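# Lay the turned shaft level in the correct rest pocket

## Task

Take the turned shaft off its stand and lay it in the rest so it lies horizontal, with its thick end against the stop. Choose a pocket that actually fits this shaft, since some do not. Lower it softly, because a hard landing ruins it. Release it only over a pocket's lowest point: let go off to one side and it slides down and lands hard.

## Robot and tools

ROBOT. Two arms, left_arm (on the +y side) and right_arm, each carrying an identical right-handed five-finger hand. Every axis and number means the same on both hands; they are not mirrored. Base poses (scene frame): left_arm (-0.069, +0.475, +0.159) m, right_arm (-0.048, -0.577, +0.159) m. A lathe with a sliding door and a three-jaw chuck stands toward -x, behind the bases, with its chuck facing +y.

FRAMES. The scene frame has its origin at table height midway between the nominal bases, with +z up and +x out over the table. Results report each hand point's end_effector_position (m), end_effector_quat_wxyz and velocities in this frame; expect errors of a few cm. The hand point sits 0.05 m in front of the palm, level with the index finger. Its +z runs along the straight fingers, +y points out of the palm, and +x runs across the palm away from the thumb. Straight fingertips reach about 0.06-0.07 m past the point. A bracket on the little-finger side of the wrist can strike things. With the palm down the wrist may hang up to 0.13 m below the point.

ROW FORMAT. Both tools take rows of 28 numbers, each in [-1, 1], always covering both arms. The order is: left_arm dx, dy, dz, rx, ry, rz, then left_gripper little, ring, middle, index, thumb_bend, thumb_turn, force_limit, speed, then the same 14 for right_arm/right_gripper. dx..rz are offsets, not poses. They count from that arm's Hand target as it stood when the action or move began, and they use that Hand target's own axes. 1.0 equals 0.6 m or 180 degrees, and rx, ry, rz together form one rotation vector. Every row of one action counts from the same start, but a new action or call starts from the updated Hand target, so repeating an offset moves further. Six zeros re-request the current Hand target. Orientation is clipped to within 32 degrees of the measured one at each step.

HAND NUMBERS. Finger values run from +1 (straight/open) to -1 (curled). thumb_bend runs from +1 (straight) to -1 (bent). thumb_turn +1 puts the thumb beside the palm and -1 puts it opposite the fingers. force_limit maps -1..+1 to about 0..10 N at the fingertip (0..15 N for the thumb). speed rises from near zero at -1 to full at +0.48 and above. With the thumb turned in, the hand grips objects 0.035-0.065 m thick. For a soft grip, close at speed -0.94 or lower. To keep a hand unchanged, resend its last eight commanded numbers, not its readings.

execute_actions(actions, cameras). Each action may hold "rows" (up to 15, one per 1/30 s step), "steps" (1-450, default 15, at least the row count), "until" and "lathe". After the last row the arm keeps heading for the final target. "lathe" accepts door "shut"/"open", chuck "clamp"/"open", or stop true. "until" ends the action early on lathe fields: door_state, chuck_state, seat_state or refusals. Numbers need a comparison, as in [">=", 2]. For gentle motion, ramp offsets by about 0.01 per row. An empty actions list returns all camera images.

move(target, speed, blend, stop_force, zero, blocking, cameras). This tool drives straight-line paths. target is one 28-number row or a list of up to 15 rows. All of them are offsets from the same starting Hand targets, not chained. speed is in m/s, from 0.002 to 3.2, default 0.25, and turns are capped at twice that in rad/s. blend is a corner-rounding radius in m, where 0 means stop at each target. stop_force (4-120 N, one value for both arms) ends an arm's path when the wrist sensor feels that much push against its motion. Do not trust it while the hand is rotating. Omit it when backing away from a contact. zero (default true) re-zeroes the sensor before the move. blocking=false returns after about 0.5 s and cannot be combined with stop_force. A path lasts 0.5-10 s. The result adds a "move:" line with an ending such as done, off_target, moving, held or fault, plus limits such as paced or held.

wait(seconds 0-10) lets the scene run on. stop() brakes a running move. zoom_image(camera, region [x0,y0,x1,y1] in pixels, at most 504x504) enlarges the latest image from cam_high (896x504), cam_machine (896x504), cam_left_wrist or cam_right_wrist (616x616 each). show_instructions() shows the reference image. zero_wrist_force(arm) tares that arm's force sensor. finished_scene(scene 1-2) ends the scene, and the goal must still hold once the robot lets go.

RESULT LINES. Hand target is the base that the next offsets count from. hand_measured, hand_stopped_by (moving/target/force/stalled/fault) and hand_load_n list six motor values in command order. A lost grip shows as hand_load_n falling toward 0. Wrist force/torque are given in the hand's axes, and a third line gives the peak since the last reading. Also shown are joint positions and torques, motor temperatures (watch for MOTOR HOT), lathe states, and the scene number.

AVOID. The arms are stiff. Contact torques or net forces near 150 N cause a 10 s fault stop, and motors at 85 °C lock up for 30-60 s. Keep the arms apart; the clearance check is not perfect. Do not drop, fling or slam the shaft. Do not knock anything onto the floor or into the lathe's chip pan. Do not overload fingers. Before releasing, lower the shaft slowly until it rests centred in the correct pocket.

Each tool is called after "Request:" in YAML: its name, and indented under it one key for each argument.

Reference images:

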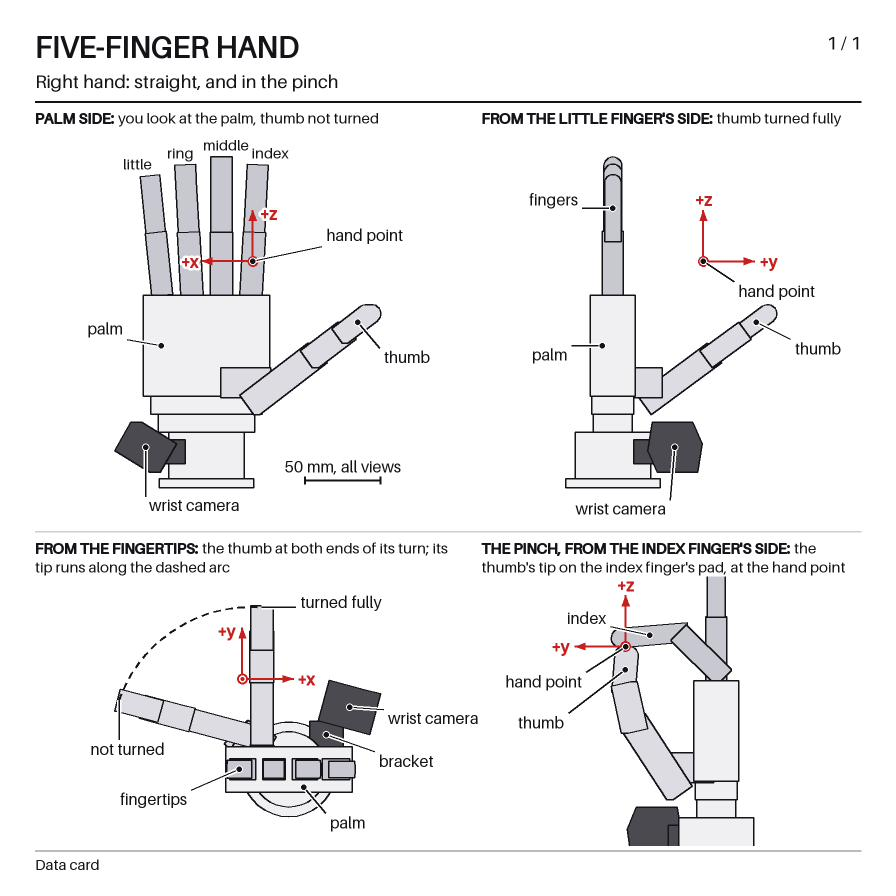

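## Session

Request:
execute_actions:
  actions: []

Request:
zoom_image:
  camera: "cam_high"
  region: [400, 140, 660, 300]

Scene clock: 0.00 s.
left_arm: end_effector_position=(+0.8351, +0.8169, +0.2939) hand_measured=(+1.000, +1.000, +1.000, +1.000, +1.000, +1.000) hand_load_n=(+0.0, +0.0, +0.0, +0.0, +0.0, +0.0) hand_stopped_by=(target, target, target, target, target, target) hand_force_limit=0.00 hand_speed=-0.80 end_effector_quat_wxyz=(-0.118, +0.590, -0.456, +0.656) | right_arm: end_effector_position=(+0.4050, -0.5057, +0.2463) hand_measured=(+1.000, +1.000, +1.000, +1.000, +1.000, +1.000) hand_load_n=(+0.0, +0.0, +0.0, +0.0, +0.0, +0.0) hand_stopped_by=(target, target, target, target, target, target) hand_force_limit=0.00 hand_speed=-0.80 end_effector_quat_wxyz=(-0.588, +0.695, +0.203, +0.361)
Joint positions: left_arm=[0.384 -0.932 1.537 -0.432 2.442 -3.744] | right_arm=[-0.945 -0.78 2.464 1.379 0.641 -0.771]
Joint velocities: within noise
Joint torques (N m): no reading
Motor temperatures (°C): left_arm=[43 31 29 39 38 41] | right_arm=[27 38 33 48 37 42]
Wrist force (N): no reading
Wrist torque (N m): no reading
Wrist force, peak (N): no reading
Hand target: left_arm +0.8351, +0.8169, +0.2939; -0.118, +0.590, -0.456, +0.656 | right_arm +0.4050, -0.5057, +0.2463; -0.588, +0.695, +0.203, +0.361
lathe: door_state=shut chuck_state=open seat_state=open

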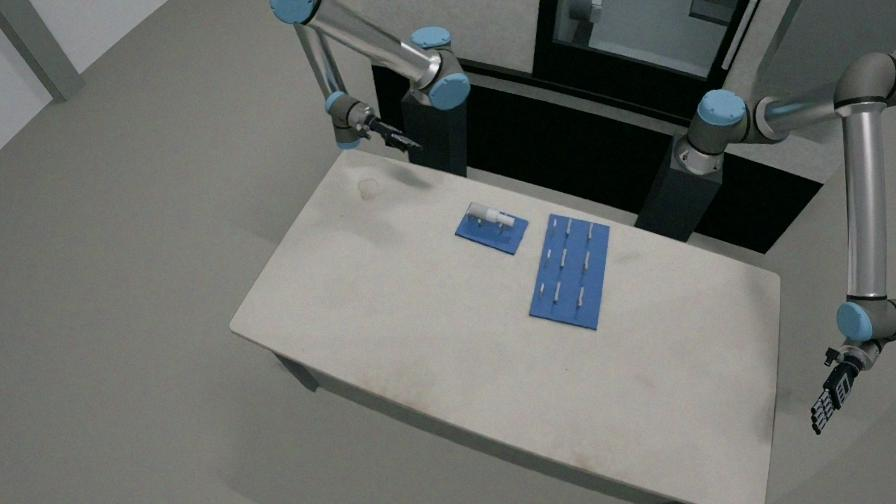

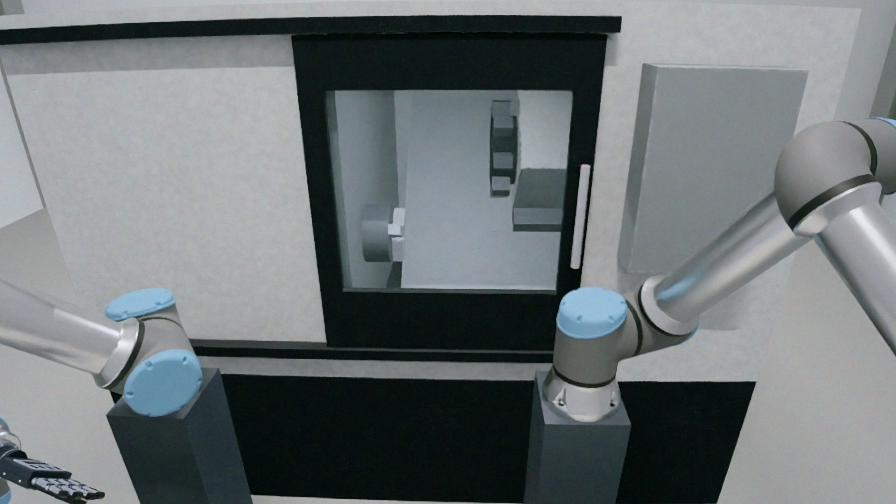

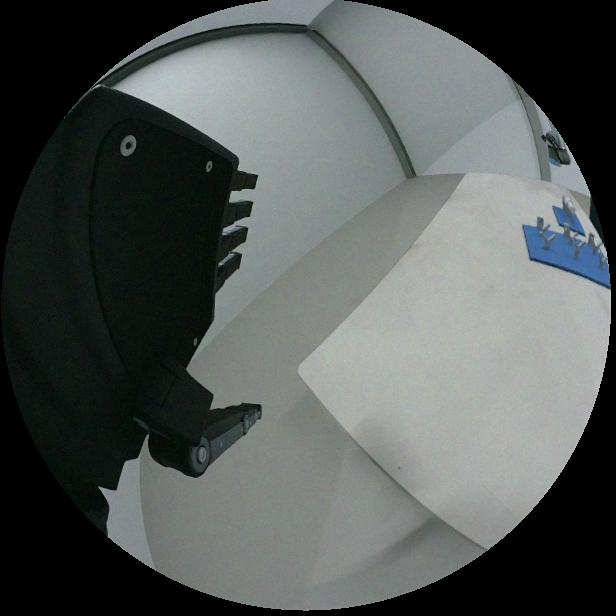

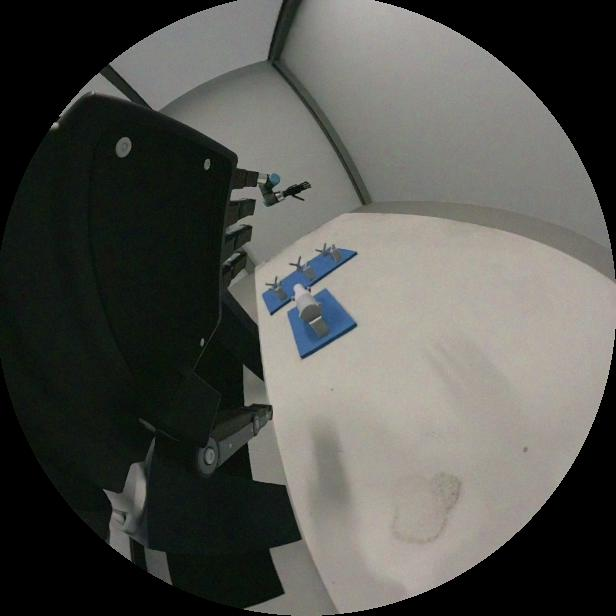

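Scaled by 1.938 from the camera's 896x504 image, which has a finer 1280x720 frame.

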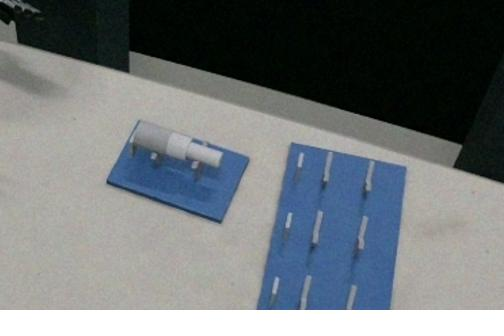

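Request:
zoom_image:
  camera: "cam_high"
  region: [447, 190, 537, 265]

Request:
zoom_image:
  camera: "cam_high"
  region: [527, 205, 617, 280]

Request:
zoom_image:
  camera: "cam_high"
  region: [522, 260, 612, 335]

Request:
zoom_image:
  camera: "cam_right_wrist"
  region: [240, 230, 380, 370]

Scaled by 5.600 from the camera's 896x504 image, which has a finer 1280x720 frame.

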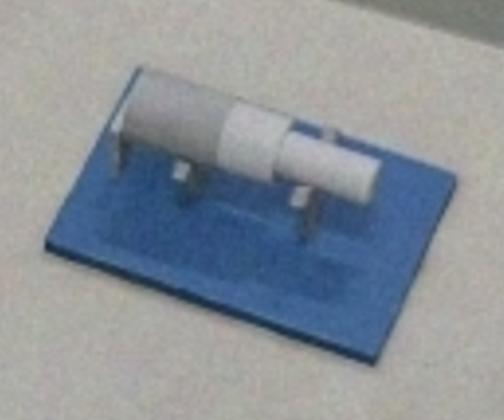

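Scaled by 5.600 from the camera's 896x504 image, which has a finer 1280x720 frame.

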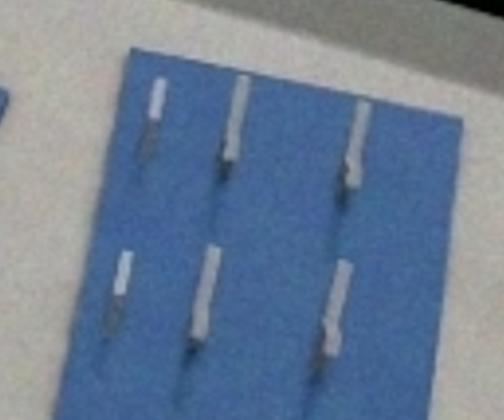

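Scaled by 5.600 from the camera's 896x504 image, which has a finer 1280x720 frame.

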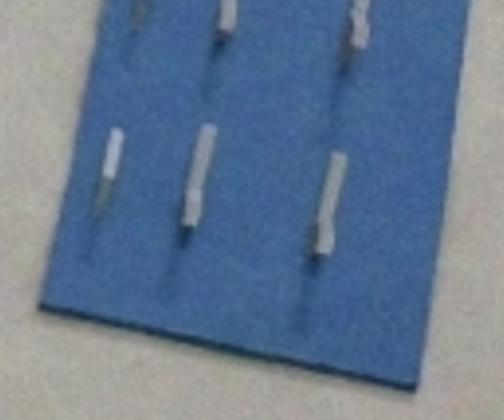

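Scaled by 3.600 from the camera's 616x616 image, which has a finer 880x880 frame.

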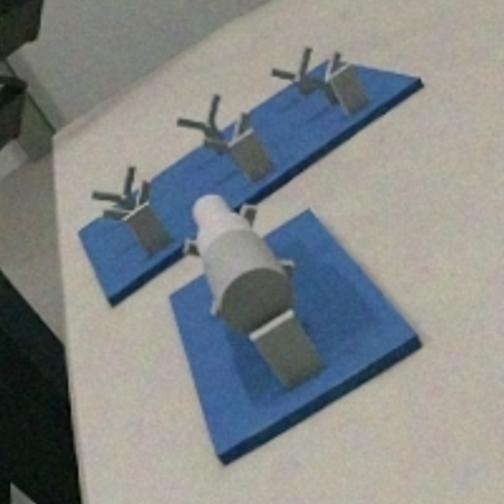

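Request:
move:
  target:
    - [0.5956,0.4867,-0.0465,-0.1446,0.3241,0.2597,1,1,1,1,1,1,0,-0.8,0.0488,-0.2277,0.1095,-0.184,0.158,0.198,1,1,1,1,1,-1,0,-0.2]
    - [0.9117,0.9797,0.0777,-0.1446,0.3241,0.2597,1,1,1,1,1,1,0,-0.8,-0.126,-0.0633,0.5482,-0.3687,0.3155,0.3968,1,1,1,1,1,-1,0,-0.2]
  speed: 0.3
  blend: 0.05
  cameras: ["all"]

Scene clock: 65.90 s.
left_arm: end_effector_position=(+0.6339, +0.4764, +0.3159) hand_measured=(+1.000, +1.000, +1.000, +1.000, +1.000, +1.000) hand_load_n=(+0.5, +0.0, +0.0, +0.0, +0.0, +0.0) hand_stopped_by=(target, target, target, target, target, target) hand_force_limit=0.00 hand_speed=-0.80 end_effector_quat_wxyz=(+0.019, -0.091, +0.741, -0.665) | right_arm: end_effector_position=(+0.3572, -0.4348, +0.3331) hand_measured=(+1.000, +1.000, +1.000, +1.000, +1.000, -1.000) hand_load_n=(+0.0, +0.0, +0.0, +0.0, +0.0, +0.0) hand_stopped_by=(target, target, target, target, target, target) hand_force_limit=0.00 hand_speed=-0.20 end_effector_quat_wxyz=(-0.520, +0.749, -0.169, +0.374)
Joint positions: left_arm=[0.106 -0.932 1.687 0.562 3.021 -1.92] | right_arm=[-1.064 -1.31 2.764 0.89 0.255 0.38]
Joint torques (N m): left_arm=[18.41 -97.52 -26.1 0.71 5.92 -2.16] | right_arm=[17.06 -42.87 -17.19 3.01 0.7 2.1]
Wrist force (N): left_arm=[0.9 0.5 1.0] | right_arm=[0.5 0.1 0.7]
Wrist torque (N m): left_arm=[0.01 -0.15 0.19] | right_arm=[-0.19 -0.07 0.17]
Wrist force, peak (N): left_arm=[2.6 1.2 1.9] | right_arm=[-3.3 -3.3 0.5]
Hand target: left_arm +0.6338, +0.4765, +0.3160; +0.019, -0.091, +0.741, -0.665 (not the last commanded pose) | right_arm +0.3572, -0.4348, +0.3331; -0.520, +0.749, -0.169, +0.374 (not the last commanded pose)
Off the commanded pose: left_arm 0.421 m, 11 deg | right_arm 0.302 m, 69 deg.
lathe: door_state=shut chuck_state=open seat_state=open
move: held (right_arm; a check stopped the path), off_target (left_arm; braked when a check withheld steps of right_arm); path passed 0 of 2 targets; limits=held
pose unreachable (right arm): on one or more control steps of this call, first in action 0 (counted from 0), this arm could not follow its commanded pose, so it was not sent that pose on those steps. It may still have moved: this result reports where it is.
cause: moving toward the commanded pose would bring two parts of the arm too close to each other (joints 3 (elbow) to 5 (wrist 2) lie between them).

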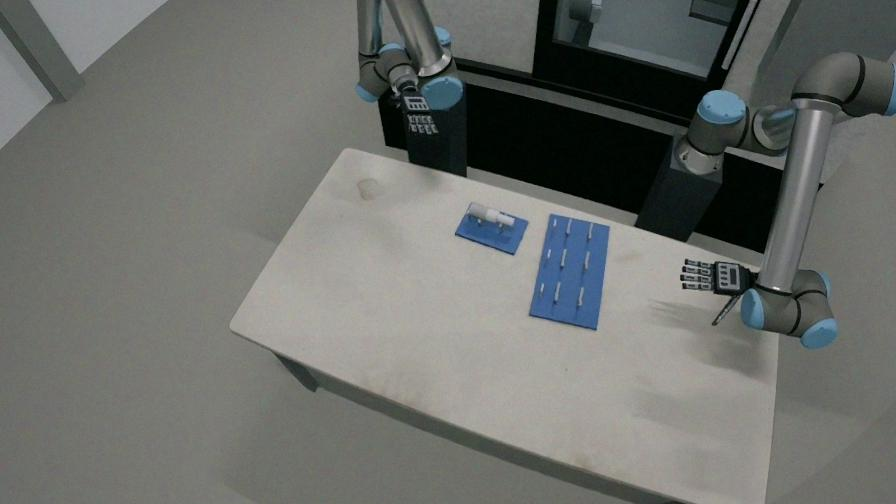

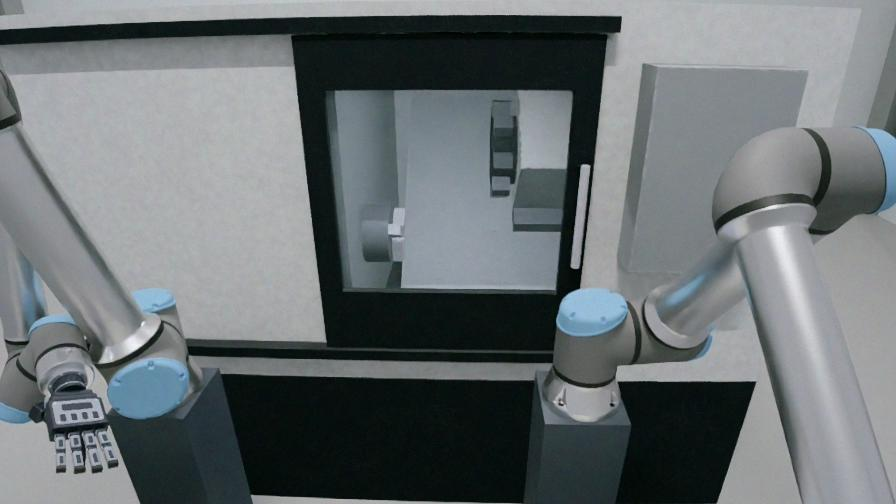

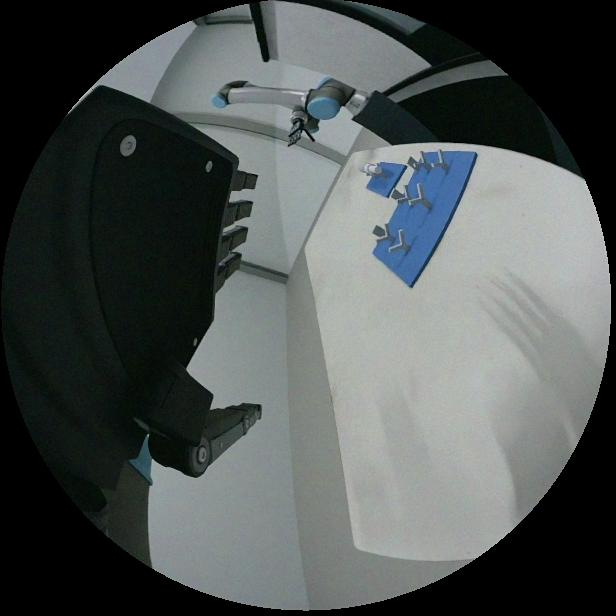

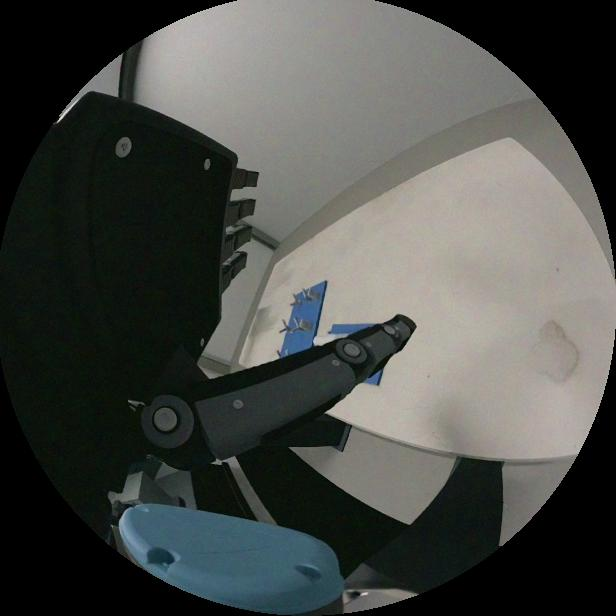

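Request:
move:
  target:
    - [0,0,0,0,0,0,1,1,1,1,1,1,0,-0.8,0.0613,-0.0565,0.1658,0,0,0,1,1,1,1,1,-1,0,-0.2]
    - [0.1536,0.0594,0.3088,-0.0105,0.0231,0.0182,1,1,1,1,1,1,0,-0.8,-0.117,-0.0438,0.2784,-0.1143,0.0959,0.1193,1,1,1,1,1,-1,0,-0.2]
    - [0.3073,0.1188,0.6177,-0.0211,0.0463,0.0364,1,1,1,1,1,1,0,-0.8,-0.3055,0.0362,0.3992,-0.2285,0.1917,0.2385,1,1,1,1,1,-1,0,-0.2]
  speed: 0.3
  blend: 0.04
  cameras: ["cam_high","cam_left_wrist","cam_right_wrist"]

Request:
zoom_image:
  camera: "cam_high"
  region: [447, 170, 547, 260]

Request:
zoom_image:
  camera: "cam_left_wrist"
  region: [240, 110, 420, 290]

Scene clock: 87.10 s.
left_arm: end_effector_position=(+0.4999, +0.0902, +0.2196) hand_measured=(+1.000, +1.000, +1.000, +1.000, +1.000, +1.000) hand_load_n=(+0.0, +0.0, +0.0, +0.0, +0.0, +0.0) hand_stopped_by=(target, target, target, target, target, target) hand_force_limit=0.00 hand_speed=-0.80 end_effector_quat_wxyz=(+0.000, -0.001, +0.766, -0.642) | right_arm: end_effector_position=(+0.4147, -0.1695, +0.1997) hand_measured=(+1.000, +1.000, +1.000, +1.000, +1.000, -1.000) hand_load_n=(+0.0, +0.0, +0.0, +0.0, +0.0, +0.0) hand_stopped_by=(target, target, target, target, target, target) hand_force_limit=0.00 hand_speed=-0.20 end_effector_quat_wxyz=(+0.260, -0.629, +0.677, -0.281)
Joint positions: left_arm=[-0.575 -1.179 2.134 -0.632 2.557 -2.872] | right_arm=[0.494 -1.285 2.11 0.059 1.986 3.598]
Joint torques (N m): left_arm=[-10.47 -74.12 -35.7 1.6 1.45 2.97] | right_arm=[1.22 -36.6 -27.21 4.8 2.32 2.03]
Wrist force (N): left_arm=[0.6 0.8 0.8] | right_arm=[0.5 0.0 -0.2]
Wrist torque (N m): left_arm=[0.08 -0.09 0.11] | right_arm=[-0.19 -0.11 0.09]
Wrist force, peak (N): left_arm=[1.9 0.8 3.0] | right_arm=[3.7 -2.3 1.5]
Hand target: left_arm +0.5000, +0.0901, +0.2197; +0.000, -0.001, +0.766, -0.642 | right_arm +0.4147, -0.1695, +0.1997; -0.260, +0.629, -0.677, +0.281
Off the commanded pose: left_arm 0.000 m, 0 deg | right_arm 0.000 m, 0 deg.
lathe: door_state=shut chuck_state=open seat_state=open
move: done; limits=paced
Images, in order (width x height): cam_high 896x504, cam_left_wrist 616x616, cam_right_wrist 616x616.

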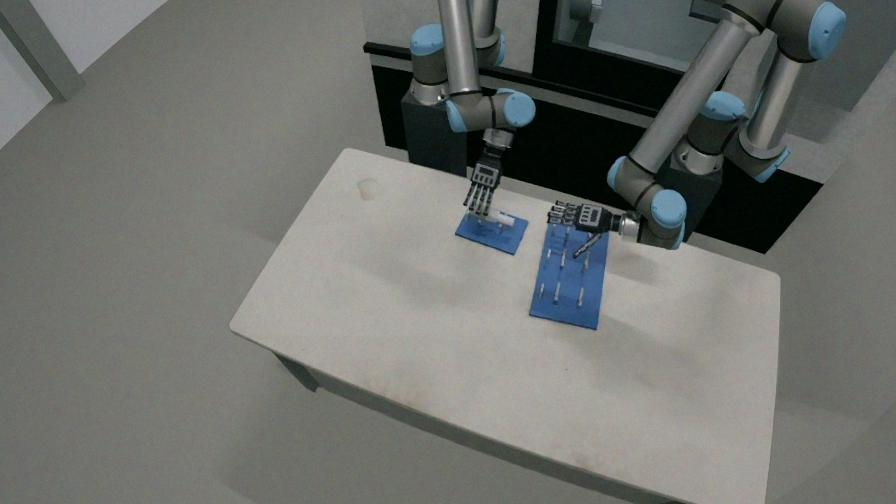

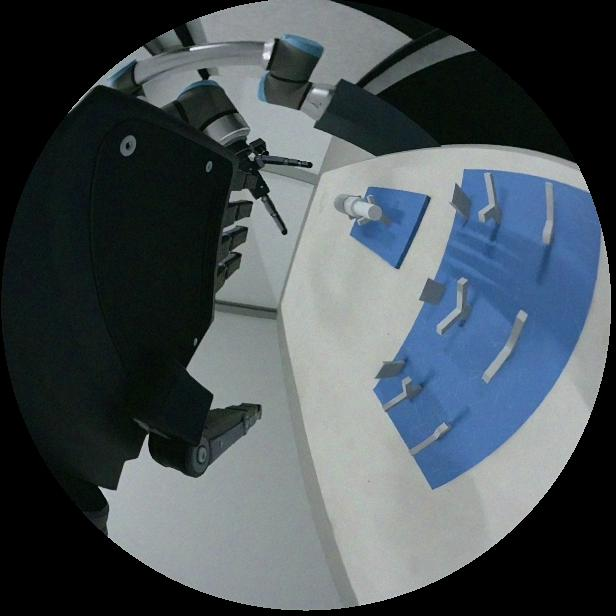

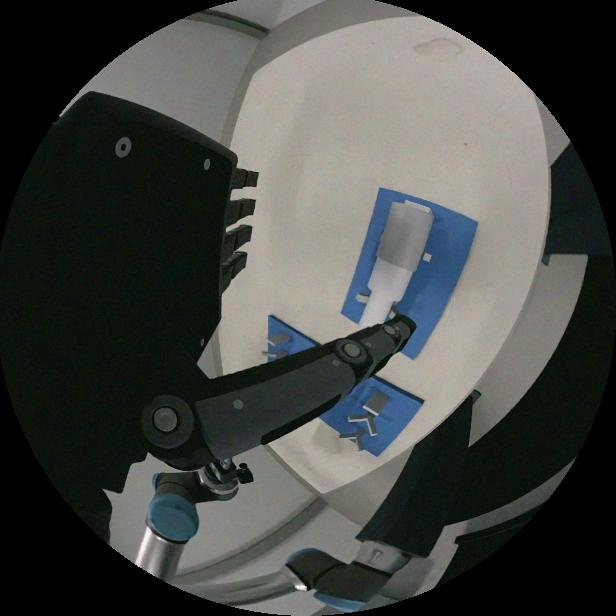

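Scaled by 5.040 from the camera's 896x504 image, which has a finer 1280x720 frame.

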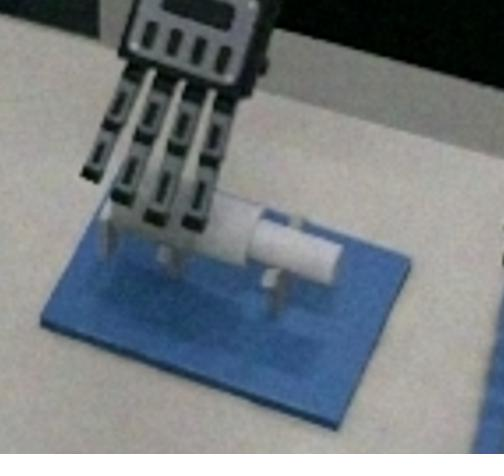

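Scaled by 2.800 from the camera's 616x616 image, which has a finer 880x880 frame.

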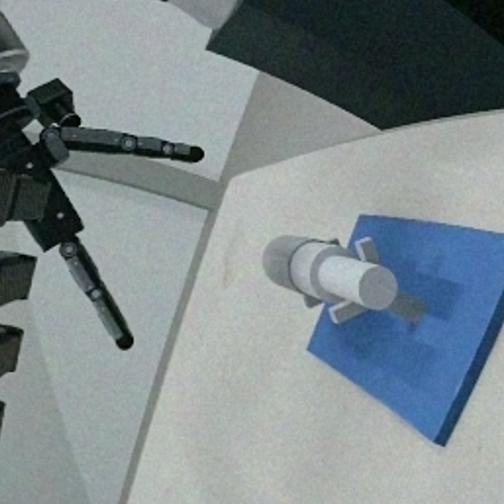

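Request:
move:
  target: [-0.0083,0.0443,0.0366,0,0,0,1,1,1,1,1,1,0,-0.8,0,0.1061,0.1061,0,0,0,1,1,1,1,1,-1,0,-0.2]
  speed: 0.15
  cameras: ["cam_high","cam_left_wrist","cam_right_wrist"]

Request:
zoom_image:
  camera: "cam_high"
  region: [447, 170, 547, 260]

Request:
zoom_image:
  camera: "cam_left_wrist"
  region: [250, 120, 430, 300]

Request:
zoom_image:
  camera: "cam_right_wrist"
  region: [200, 150, 460, 400]

Scene clock: 99.03 s.
left_arm: end_effector_position=(+0.5050, +0.0730, +0.1898) hand_measured=(+1.000, +1.000, +1.000, +1.000, +1.000, +1.000) hand_load_n=(+0.0, +0.0, +0.0, +0.0, +0.0, +0.0) hand_stopped_by=(target, target, target, target, target, target) hand_force_limit=0.00 hand_speed=-0.80 end_effector_quat_wxyz=(+0.000, -0.001, +0.766, -0.642) | right_arm: end_effector_position=(+0.4145, -0.1697, +0.1097) hand_measured=(+1.000, +1.000, +1.000, +1.000, +1.000, -1.000) hand_load_n=(+0.0, +0.0, +0.0, +0.0, +0.0, +0.0) hand_stopped_by=(target, target, target, target, target, target) hand_force_limit=0.00 hand_speed=-0.20 end_effector_quat_wxyz=(+0.260, -0.629, +0.677, -0.281)
Joint positions: left_arm=[-0.597 -1.123 2.126 -0.691 2.536 -2.884] | right_arm=[0.494 -1.148 2.148 -0.116 1.986 3.598]
Joint torques (N m): left_arm=[19.49 -70.06 -16.7 2.57 4.02 1.98] | right_arm=[-10.89 -41.35 -37.52 0.1 -0.36 -2.18]
Wrist force (N): left_arm=[1.0 0.8 0.5] | right_arm=[-0.2 -0.1 0.2]
Wrist torque (N m): left_arm=[0.09 -0.15 0.23] | right_arm=[-0.22 -0.04 -0.04]
Wrist force, peak (N): left_arm=[1.0 1.4 1.3] | right_arm=[0.3 1.1 1.8]
Hand target: left_arm +0.5050, +0.0732, +0.1897; +0.000, -0.001, +0.766, -0.642 | right_arm +0.4146, -0.1696, +0.1097; -0.260, +0.629, -0.677, +0.281
Off the commanded pose: left_arm 0.000 m, 0 deg | right_arm 0.000 m, 0 deg.
lathe: door_state=shut chuck_state=open seat_state=open
move: done
Images, in order (width x height): cam_high 896x504, cam_left_wrist 616x616, cam_right_wrist 616x616.

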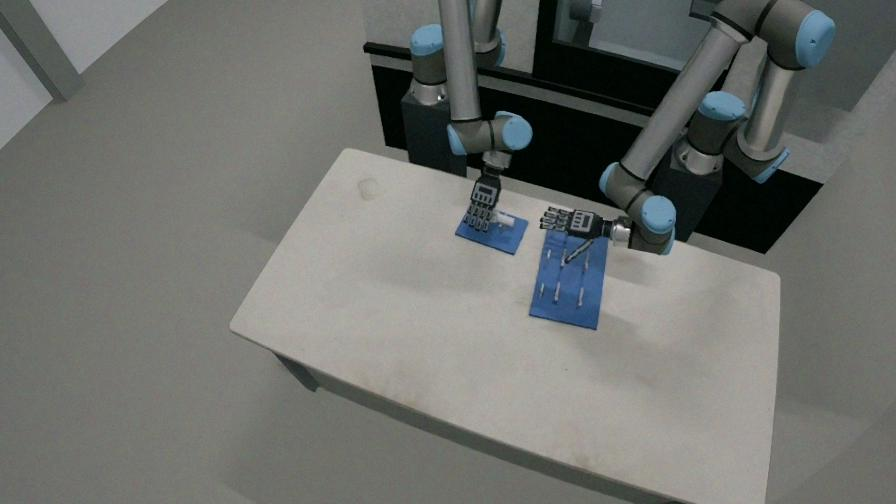

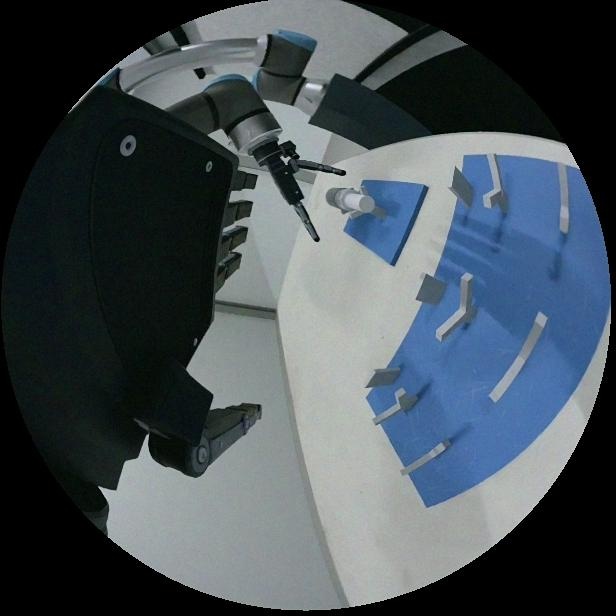

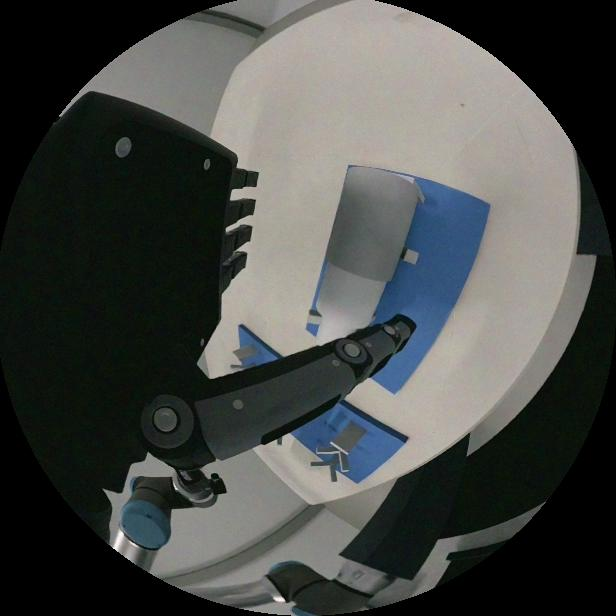

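Scaled by 5.040 from the camera's 896x504 image, which has a finer 1280x720 frame.

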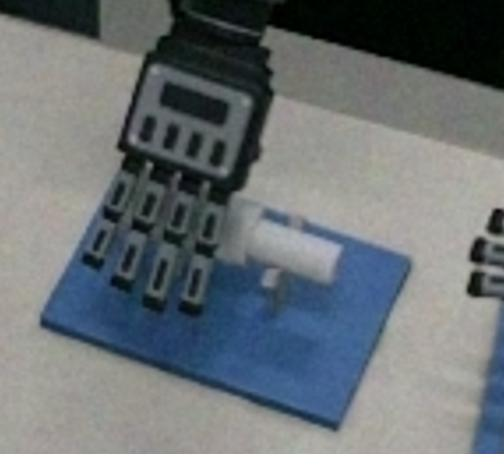

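Scaled by 2.800 from the camera's 616x616 image, which has a finer 880x880 frame.

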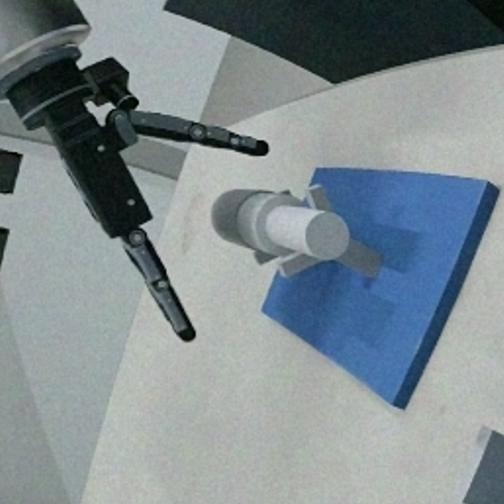

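Scaled by 1.938 from the camera's 616x616 image, which has a finer 880x880 frame.

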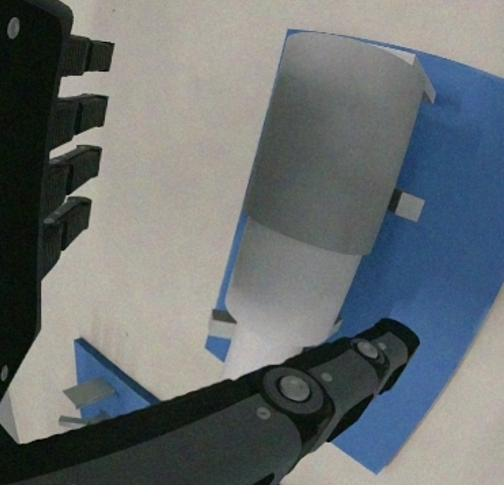

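Request:
move:
  target: [0,0,0,0,0,0,1,1,1,1,1,1,0,-0.8,-0.0003,0.066,0.0707,0,0,0,1,1,1,1,1,-1,0,-0.2]
  speed: 0.04
  stop_force: 5
  cameras: ["cam_left_wrist","cam_right_wrist"]

Request:
zoom_image:
  camera: "cam_left_wrist"
  region: [290, 140, 410, 260]

Request:
zoom_image:
  camera: "cam_right_wrist"
  region: [210, 220, 430, 440]

Scene clock: 119.60 s.
left_arm: end_effector_position=(+0.5050, +0.0732, +0.1897) hand_measured=(+1.000, +1.000, +1.000, +1.000, +1.000, +1.000) hand_load_n=(+0.0, +0.0, -0.5, +0.0, +0.0, -0.5) hand_stopped_by=(target, target, target, target, target, target) hand_force_limit=0.00 hand_speed=-0.80 end_effector_quat_wxyz=(+0.000, -0.001, +0.766, -0.642) | right_arm: end_effector_position=(+0.4166, -0.1697, +0.0517) hand_measured=(+1.000, +1.000, +1.000, +1.000, +1.000, -1.000) hand_load_n=(-0.5, +0.0, +0.0, +0.0, +0.0, +0.0) hand_stopped_by=(target, target, target, target, target, target) hand_force_limit=0.00 hand_speed=-0.20 end_effector_quat_wxyz=(+0.260, -0.629, +0.677, -0.281)
Joint positions: left_arm=[-0.597 -1.123 2.126 -0.691 2.536 -2.884] | right_arm=[0.492 -1.048 2.155 -0.223 1.985 3.596]
Joint torques (N m): left_arm=[19.23 -79.05 -9.9 2.76 4.63 2.77] | right_arm=[-7.98 -78.44 -15.64 4.93 0.01 -1.33]
Wrist force (N): left_arm=[0.9 0.7 0.7] | right_arm=[0.2 -0.3 0.1]
Wrist torque (N m): left_arm=[0.06 -0.14 0.22] | right_arm=[-0.23 -0.11 0.10]
Wrist force, peak (N): left_arm=[1.5 0.7 1.1] | right_arm=[0.2 -1.3 0.4]
Hand target: left_arm +0.5050, +0.0732, +0.1897; +0.000, -0.001, +0.766, -0.642 | right_arm +0.4166, -0.1696, +0.0517; -0.260, +0.629, -0.677, +0.281
Off the commanded pose: left_arm 0.000 m, 0 deg | right_arm 0.000 m, 0 deg.
lathe: door_state=shut chuck_state=open seat_state=open
move: done
Images, in order (width x height): cam_left_wrist 616x616, cam_right_wrist 616x616.

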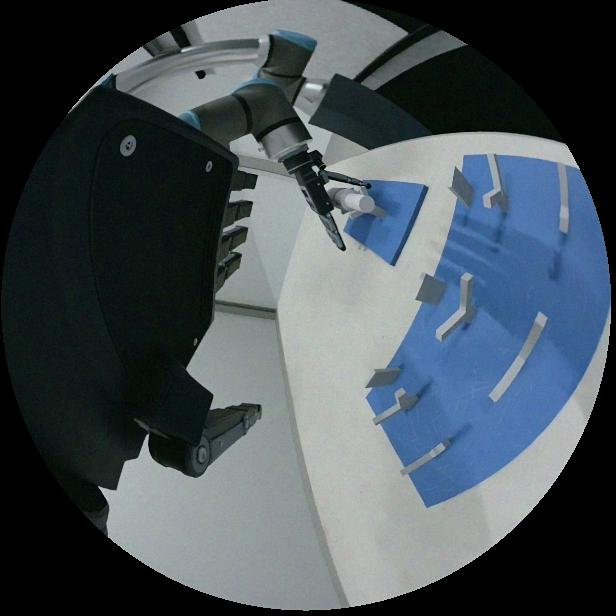

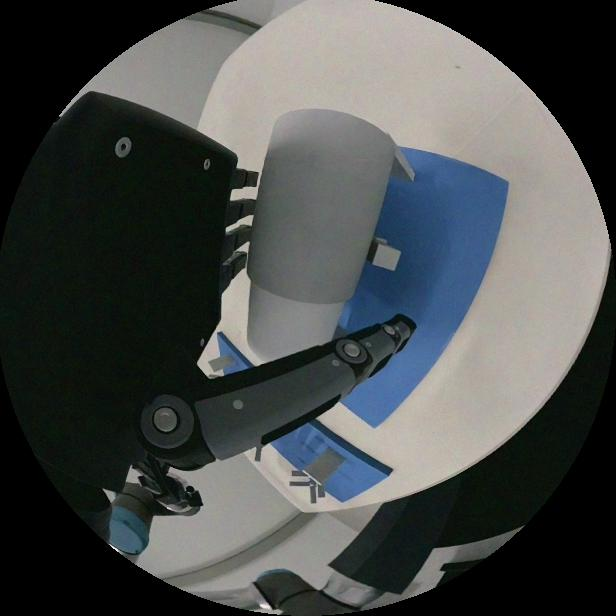

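Scaled by 4.200 from the camera's 616x616 image, which has a finer 880x880 frame.

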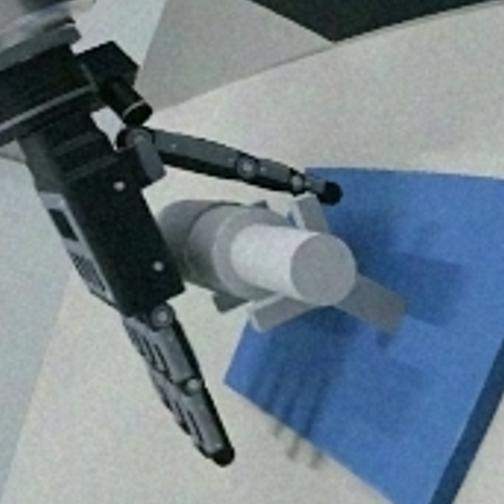

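Scaled by 2.291 from the camera's 616x616 image, which has a finer 880x880 frame.

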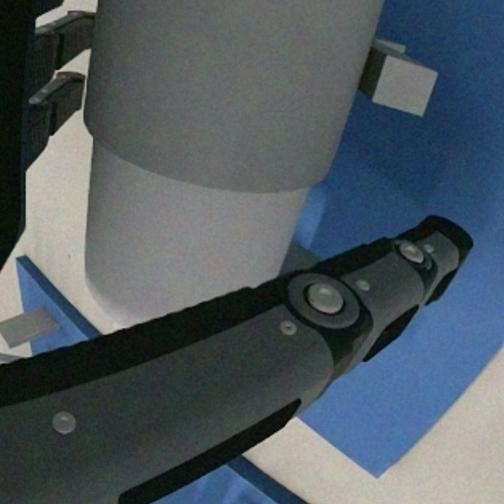

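Request:
move:
  target: [0,0,0,0,0,0,1,1,1,1,1,1,0,-0.8,0.005,-0.0003,0.0003,0,0,0,1,1,1,1,1,-1,0,-0.2]
  speed: 0.03

Request:
execute_actions:
  actions:
    - {"rows":[[0,0,0,0,0,0,1,1,1,1,1,1,0,-0.8,0,0,0,0,0,0,1,1,1,1,-0.2,-1,-0.8,-0.88]],"steps":180}
    - {"rows":[[0,0,0,0,0,0,1,1,1,1,1,1,0,-0.8,0,0,0,0,0,0,1,1,-0.75,-0.75,-0.2,-1,-0.6,-0.82]],"steps":240}
  cameras: ["cam_left_wrist","cam_right_wrist"]

Request:
zoom_image:
  camera: "cam_left_wrist"
  region: [290, 140, 410, 260]

Request:
zoom_image:
  camera: "cam_right_wrist"
  region: [210, 80, 450, 320]

Scene clock: 126.47 s.
left_arm: end_effector_position=(+0.5050, +0.0732, +0.1897) hand_measured=(+1.000, +1.000, +1.000, +1.000, +1.000, +1.000) hand_load_n=(+0.0, +0.0, +0.0, +0.0, +0.0, +0.0) hand_stopped_by=(target, target, target, target, target, target) hand_force_limit=0.00 hand_speed=-0.80 end_effector_quat_wxyz=(+0.000, -0.001, +0.766, -0.642) | right_arm: end_effector_position=(+0.4166, -0.1727, +0.0517) hand_measured=(+1.000, +1.000, +1.000, +1.000, +1.000, -1.000) hand_load_n=(+0.0, +0.0, +0.0, +0.0, +0.0, +0.0) hand_stopped_by=(target, target, target, target, target, target) hand_force_limit=0.00 hand_speed=-0.20 end_effector_quat_wxyz=(+0.260, -0.629, +0.677, -0.281)
Joint positions: left_arm=[-0.597 -1.123 2.126 -0.691 2.536 -2.884] | right_arm=[0.486 -1.051 2.16 -0.228 1.981 3.591]
Joint torques (N m): left_arm=[15.23 -78.93 -9.65 2.8 4.16 3.06] | right_arm=[2.48 -69.25 -12.09 1.11 0.63 -0.15]
Wrist force (N): left_arm=[1.2 0.9 0.9] | right_arm=[0.5 -0.5 0.3]
Wrist torque (N m): left_arm=[0.09 -0.17 0.24] | right_arm=[-0.28 -0.17 0.12]
Wrist force, peak (N): left_arm=[1.4 1.0 1.0] | right_arm=[0.7 -0.8 0.4]
Hand target: left_arm +0.5050, +0.0732, +0.1897; +0.000, -0.001, +0.766, -0.642 | right_arm +0.4166, -0.1726, +0.0517; -0.260, +0.629, -0.677, +0.281
Off the commanded pose: left_arm 0.000 m, 0 deg | right_arm 0.000 m, 0 deg.
lathe: door_state=shut chuck_state=open seat_state=open
move: done

Scene clock: 140.67 s.
left_arm: end_effector_position=(+0.5050, +0.0732, +0.1897) hand_measured=(+1.000, +1.000, +1.000, +1.000, +1.000, +1.000) hand_load_n=(+0.0, +0.0, -0.5, +0.0, +0.0, +0.0) hand_stopped_by=(target, target, target, target, target, target) hand_force_limit=0.00 hand_speed=-0.80 end_effector_quat_wxyz=(+0.000, -0.001, +0.766, -0.642) | right_arm: end_effector_position=(+0.4166, -0.1726, +0.0517) hand_measured=(+1.000, +1.000, -0.246, -0.296, +0.606, -1.000) hand_load_n=(+0.0, +0.0, +3.5, +7.0, +4.0, -1.5) hand_stopped_by=(target, target, force, force, force, target) hand_force_limit=-0.60 hand_speed=-0.82 end_effector_quat_wxyz=(+0.260, -0.629, +0.677, -0.281)
Joint positions: left_arm=[-0.597 -1.123 2.126 -0.691 2.536 -2.884] | right_arm=[0.486 -1.051 2.16 -0.228 1.981 3.591]
Joint torques (N m): left_arm=[15.83 -77.79 -12.39 3.09 4.12 2.84] | right_arm=[-7.01 -72.79 -5.24 3.61 -0.53 1.82]
Wrist force (N): left_arm=[1.0 1.0 1.1] | right_arm=[-0.3 0.6 3.3]
Wrist torque (N m): left_arm=[0.08 -0.16 0.23] | right_arm=[-0.24 -0.13 0.07]
Wrist force, peak (N): left_arm=[1.3 0.8 1.3] | right_arm=[-0.7 -1.0 4.2]
Hand target: left_arm +0.5050, +0.0732, +0.1897; +0.000, -0.001, +0.766, -0.642 | right_arm +0.4166, -0.1726, +0.0517; -0.260, +0.629, -0.677, +0.281
Off the commanded pose: left_arm 0.000 m, 0 deg | right_arm 0.000 m, 0 deg.
lathe: door_state=shut chuck_state=open seat_state=open
Images, in order (width x height): cam_left_wrist 616x616, cam_right_wrist 616x616.

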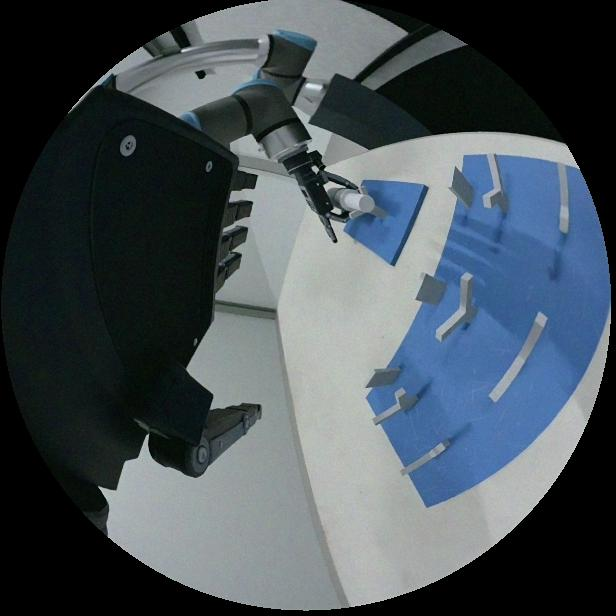

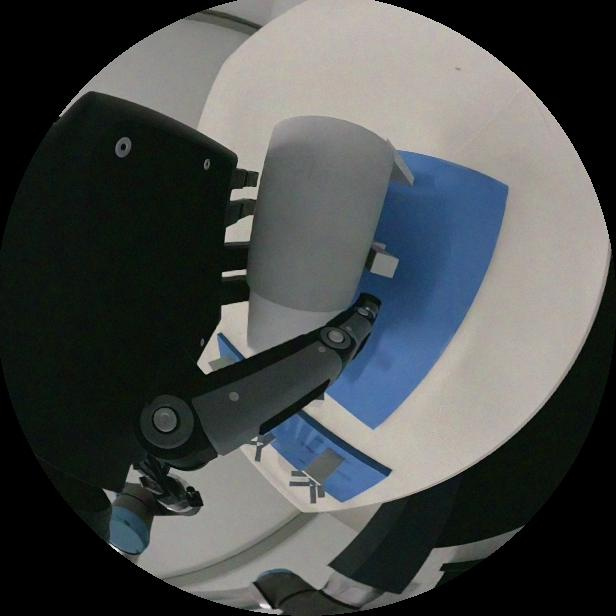

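Scaled by 4.200 from the camera's 616x616 image, which has a finer 880x880 frame.

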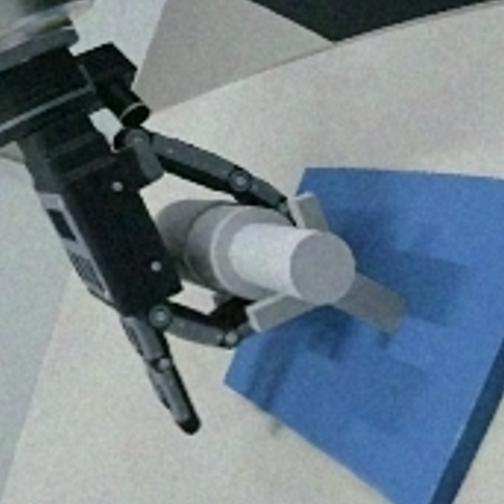

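Scaled by 2.100 from the camera's 616x616 image, which has a finer 880x880 frame.

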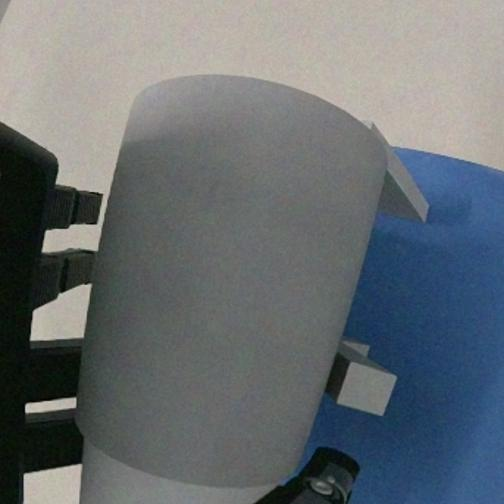

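Request:
execute_actions:
  actions:
    - {"rows":[[0,0,0,0,0,0,1,1,1,1,1,1,0,-0.8,0,0,0,0,0,0,1,1,-0.8,-0.75,-0.25,-1,0,-0.9]],"steps":50}

Request:
move:
  target: [0,0,0,0,0,0,1,1,1,1,1,1,0,-0.8,0,-0.0354,-0.0354,0,0,0,1,1,-0.8,-0.75,-0.25,-1,0,-0.9]
  speed: 0.03
  cameras: ["cam_left_wrist","cam_right_wrist"]

Request:
zoom_image:
  camera: "cam_right_wrist"
  region: [210, 80, 450, 320]

Scene clock: 150.50 s.
left_arm: end_effector_position=(+0.5050, +0.0732, +0.1897) hand_measured=(+1.000, +1.000, +1.000, +1.000, +1.000, +1.000) hand_load_n=(+0.0, +0.0, +0.0, +0.0, +0.0, +0.0) hand_stopped_by=(target, target, target, target, target, target) hand_force_limit=0.00 hand_speed=-0.80 end_effector_quat_wxyz=(+0.000, -0.001, +0.766, -0.642) | right_arm: end_effector_position=(+0.4166, -0.1726, +0.0517) hand_measured=(+1.000, +1.000, -0.254, -0.296, +0.596, -1.000) hand_load_n=(+0.0, +0.0, +7.0, +7.5, +7.0, -0.5) hand_stopped_by=(target, target, force, force, force, target) hand_force_limit=0.00 hand_speed=-0.90 end_effector_quat_wxyz=(+0.260, -0.629, +0.677, -0.281)
Joint positions: left_arm=[-0.597 -1.123 2.126 -0.691 2.536 -2.884] | right_arm=[0.486 -1.051 2.16 -0.228 1.981 3.591]
Joint torques (N m): left_arm=[15.87 -75.07 -13.91 3.17 4.19 2.69] | right_arm=[-8.67 -77.79 -8.99 3.94 -0.75 1.6]
Wrist force (N): left_arm=[1.0 0.8 0.8] | right_arm=[0.5 1.4 4.0]
Wrist torque (N m): left_arm=[0.09 -0.15 0.23] | right_arm=[-0.22 -0.23 0.12]
Wrist force, peak (N): left_arm=[1.4 0.8 1.1] | right_arm=[0.6 1.2 4.7]
Hand target: left_arm +0.5050, +0.0732, +0.1897; +0.000, -0.001, +0.766, -0.642 | right_arm +0.4166, -0.1726, +0.0517; -0.260, +0.629, -0.677, +0.281
Off the commanded pose: left_arm 0.000 m, 0 deg | right_arm 0.000 m, 0 deg.
lathe: door_state=shut chuck_state=open seat_state=open

Scene clock: 151.77 s.
left_arm: end_effector_position=(+0.5050, +0.0732, +0.1897) hand_measured=(+1.000, +1.000, +1.000, +1.000, +1.000, +1.000) hand_load_n=(+0.0, +0.0, +0.0, +0.0, +0.0, +0.0) hand_stopped_by=(target, target, target, target, target, target) hand_force_limit=0.00 hand_speed=-0.80 end_effector_quat_wxyz=(+0.000, -0.001, +0.766, -0.642) | right_arm: end_effector_position=(+0.4167, -0.1726, +0.0819) hand_measured=(+1.000, +1.000, -0.254, -0.296, +0.596, -1.000) hand_load_n=(+0.0, -0.5, +7.0, +4.0, +6.0, +2.5) hand_stopped_by=(target, target, force, force, force, target) hand_force_limit=0.00 hand_speed=-0.90 end_effector_quat_wxyz=(+0.260, -0.629, +0.677, -0.281) end_effector_velocity=(+0.001, +0.000, -0.002) end_effector_angular_velocity=(+0.002, -0.003, +0.000)
Joint positions: left_arm=[-0.597 -1.123 2.126 -0.691 2.536 -2.884] | right_arm=[0.486 -1.103 2.156 -0.172 1.981 3.591]
Joint velocities: left_arm=[within noise] | right_arm=[0 0.003 0 -0.007 0.001 0]
Joint torques (N m): left_arm=[16.78 -77.8 -14.39 3 4.08 2.49] | right_arm=[-0.59 -46.14 -33.26 -1.24 0.67 2.09]
Wrist force (N): left_arm=[0.8 0.7 0.9] | right_arm=[0.0 3.1 3.8]
Wrist torque (N m): left_arm=[0.05 -0.12 0.21] | right_arm=[-0.22 -0.15 0.18]
Wrist force, peak (N): left_arm=[1.3 0.7 1.3] | right_arm=[0.0 3.7 4.3]
Hand target: left_arm +0.5050, +0.0732, +0.1897; +0.000, -0.001, +0.766, -0.642 | right_arm +0.4167, -0.1726, +0.0817; -0.260, +0.629, -0.677, +0.281
Off the commanded pose: left_arm 0.000 m, 0 deg | right_arm 0.000 m, 0 deg.
lathe: door_state=shut chuck_state=open seat_state=open
move: done
Images, in order (width x height): cam_left_wrist 616x616, cam_right_wrist 616x616.

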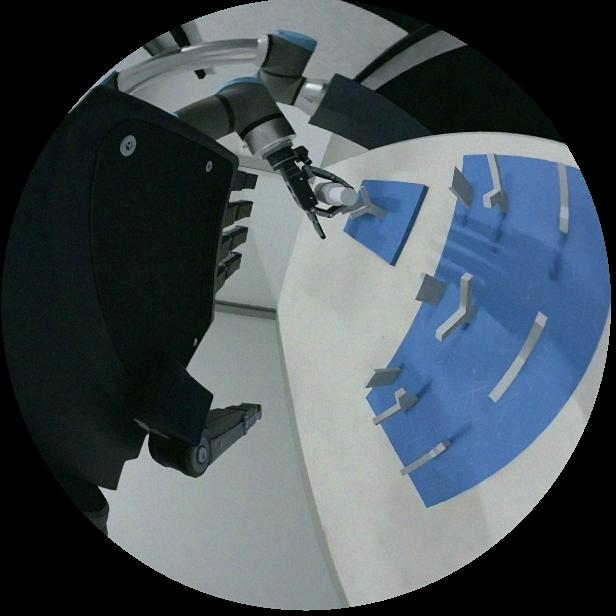

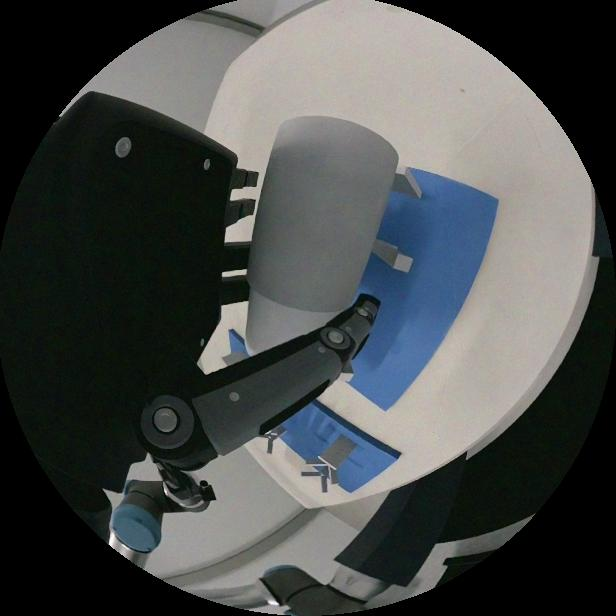

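Scaled by 2.100 from the camera's 616x616 image, which has a finer 880x880 frame.

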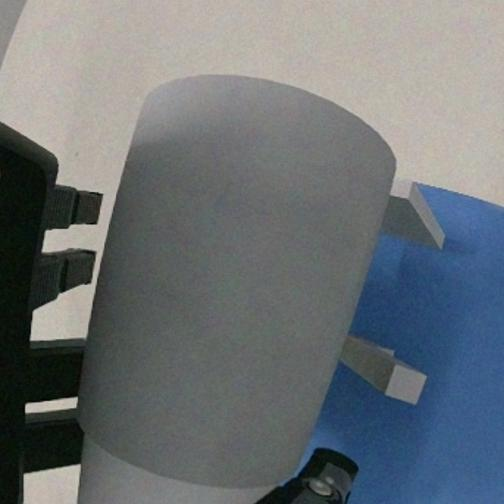

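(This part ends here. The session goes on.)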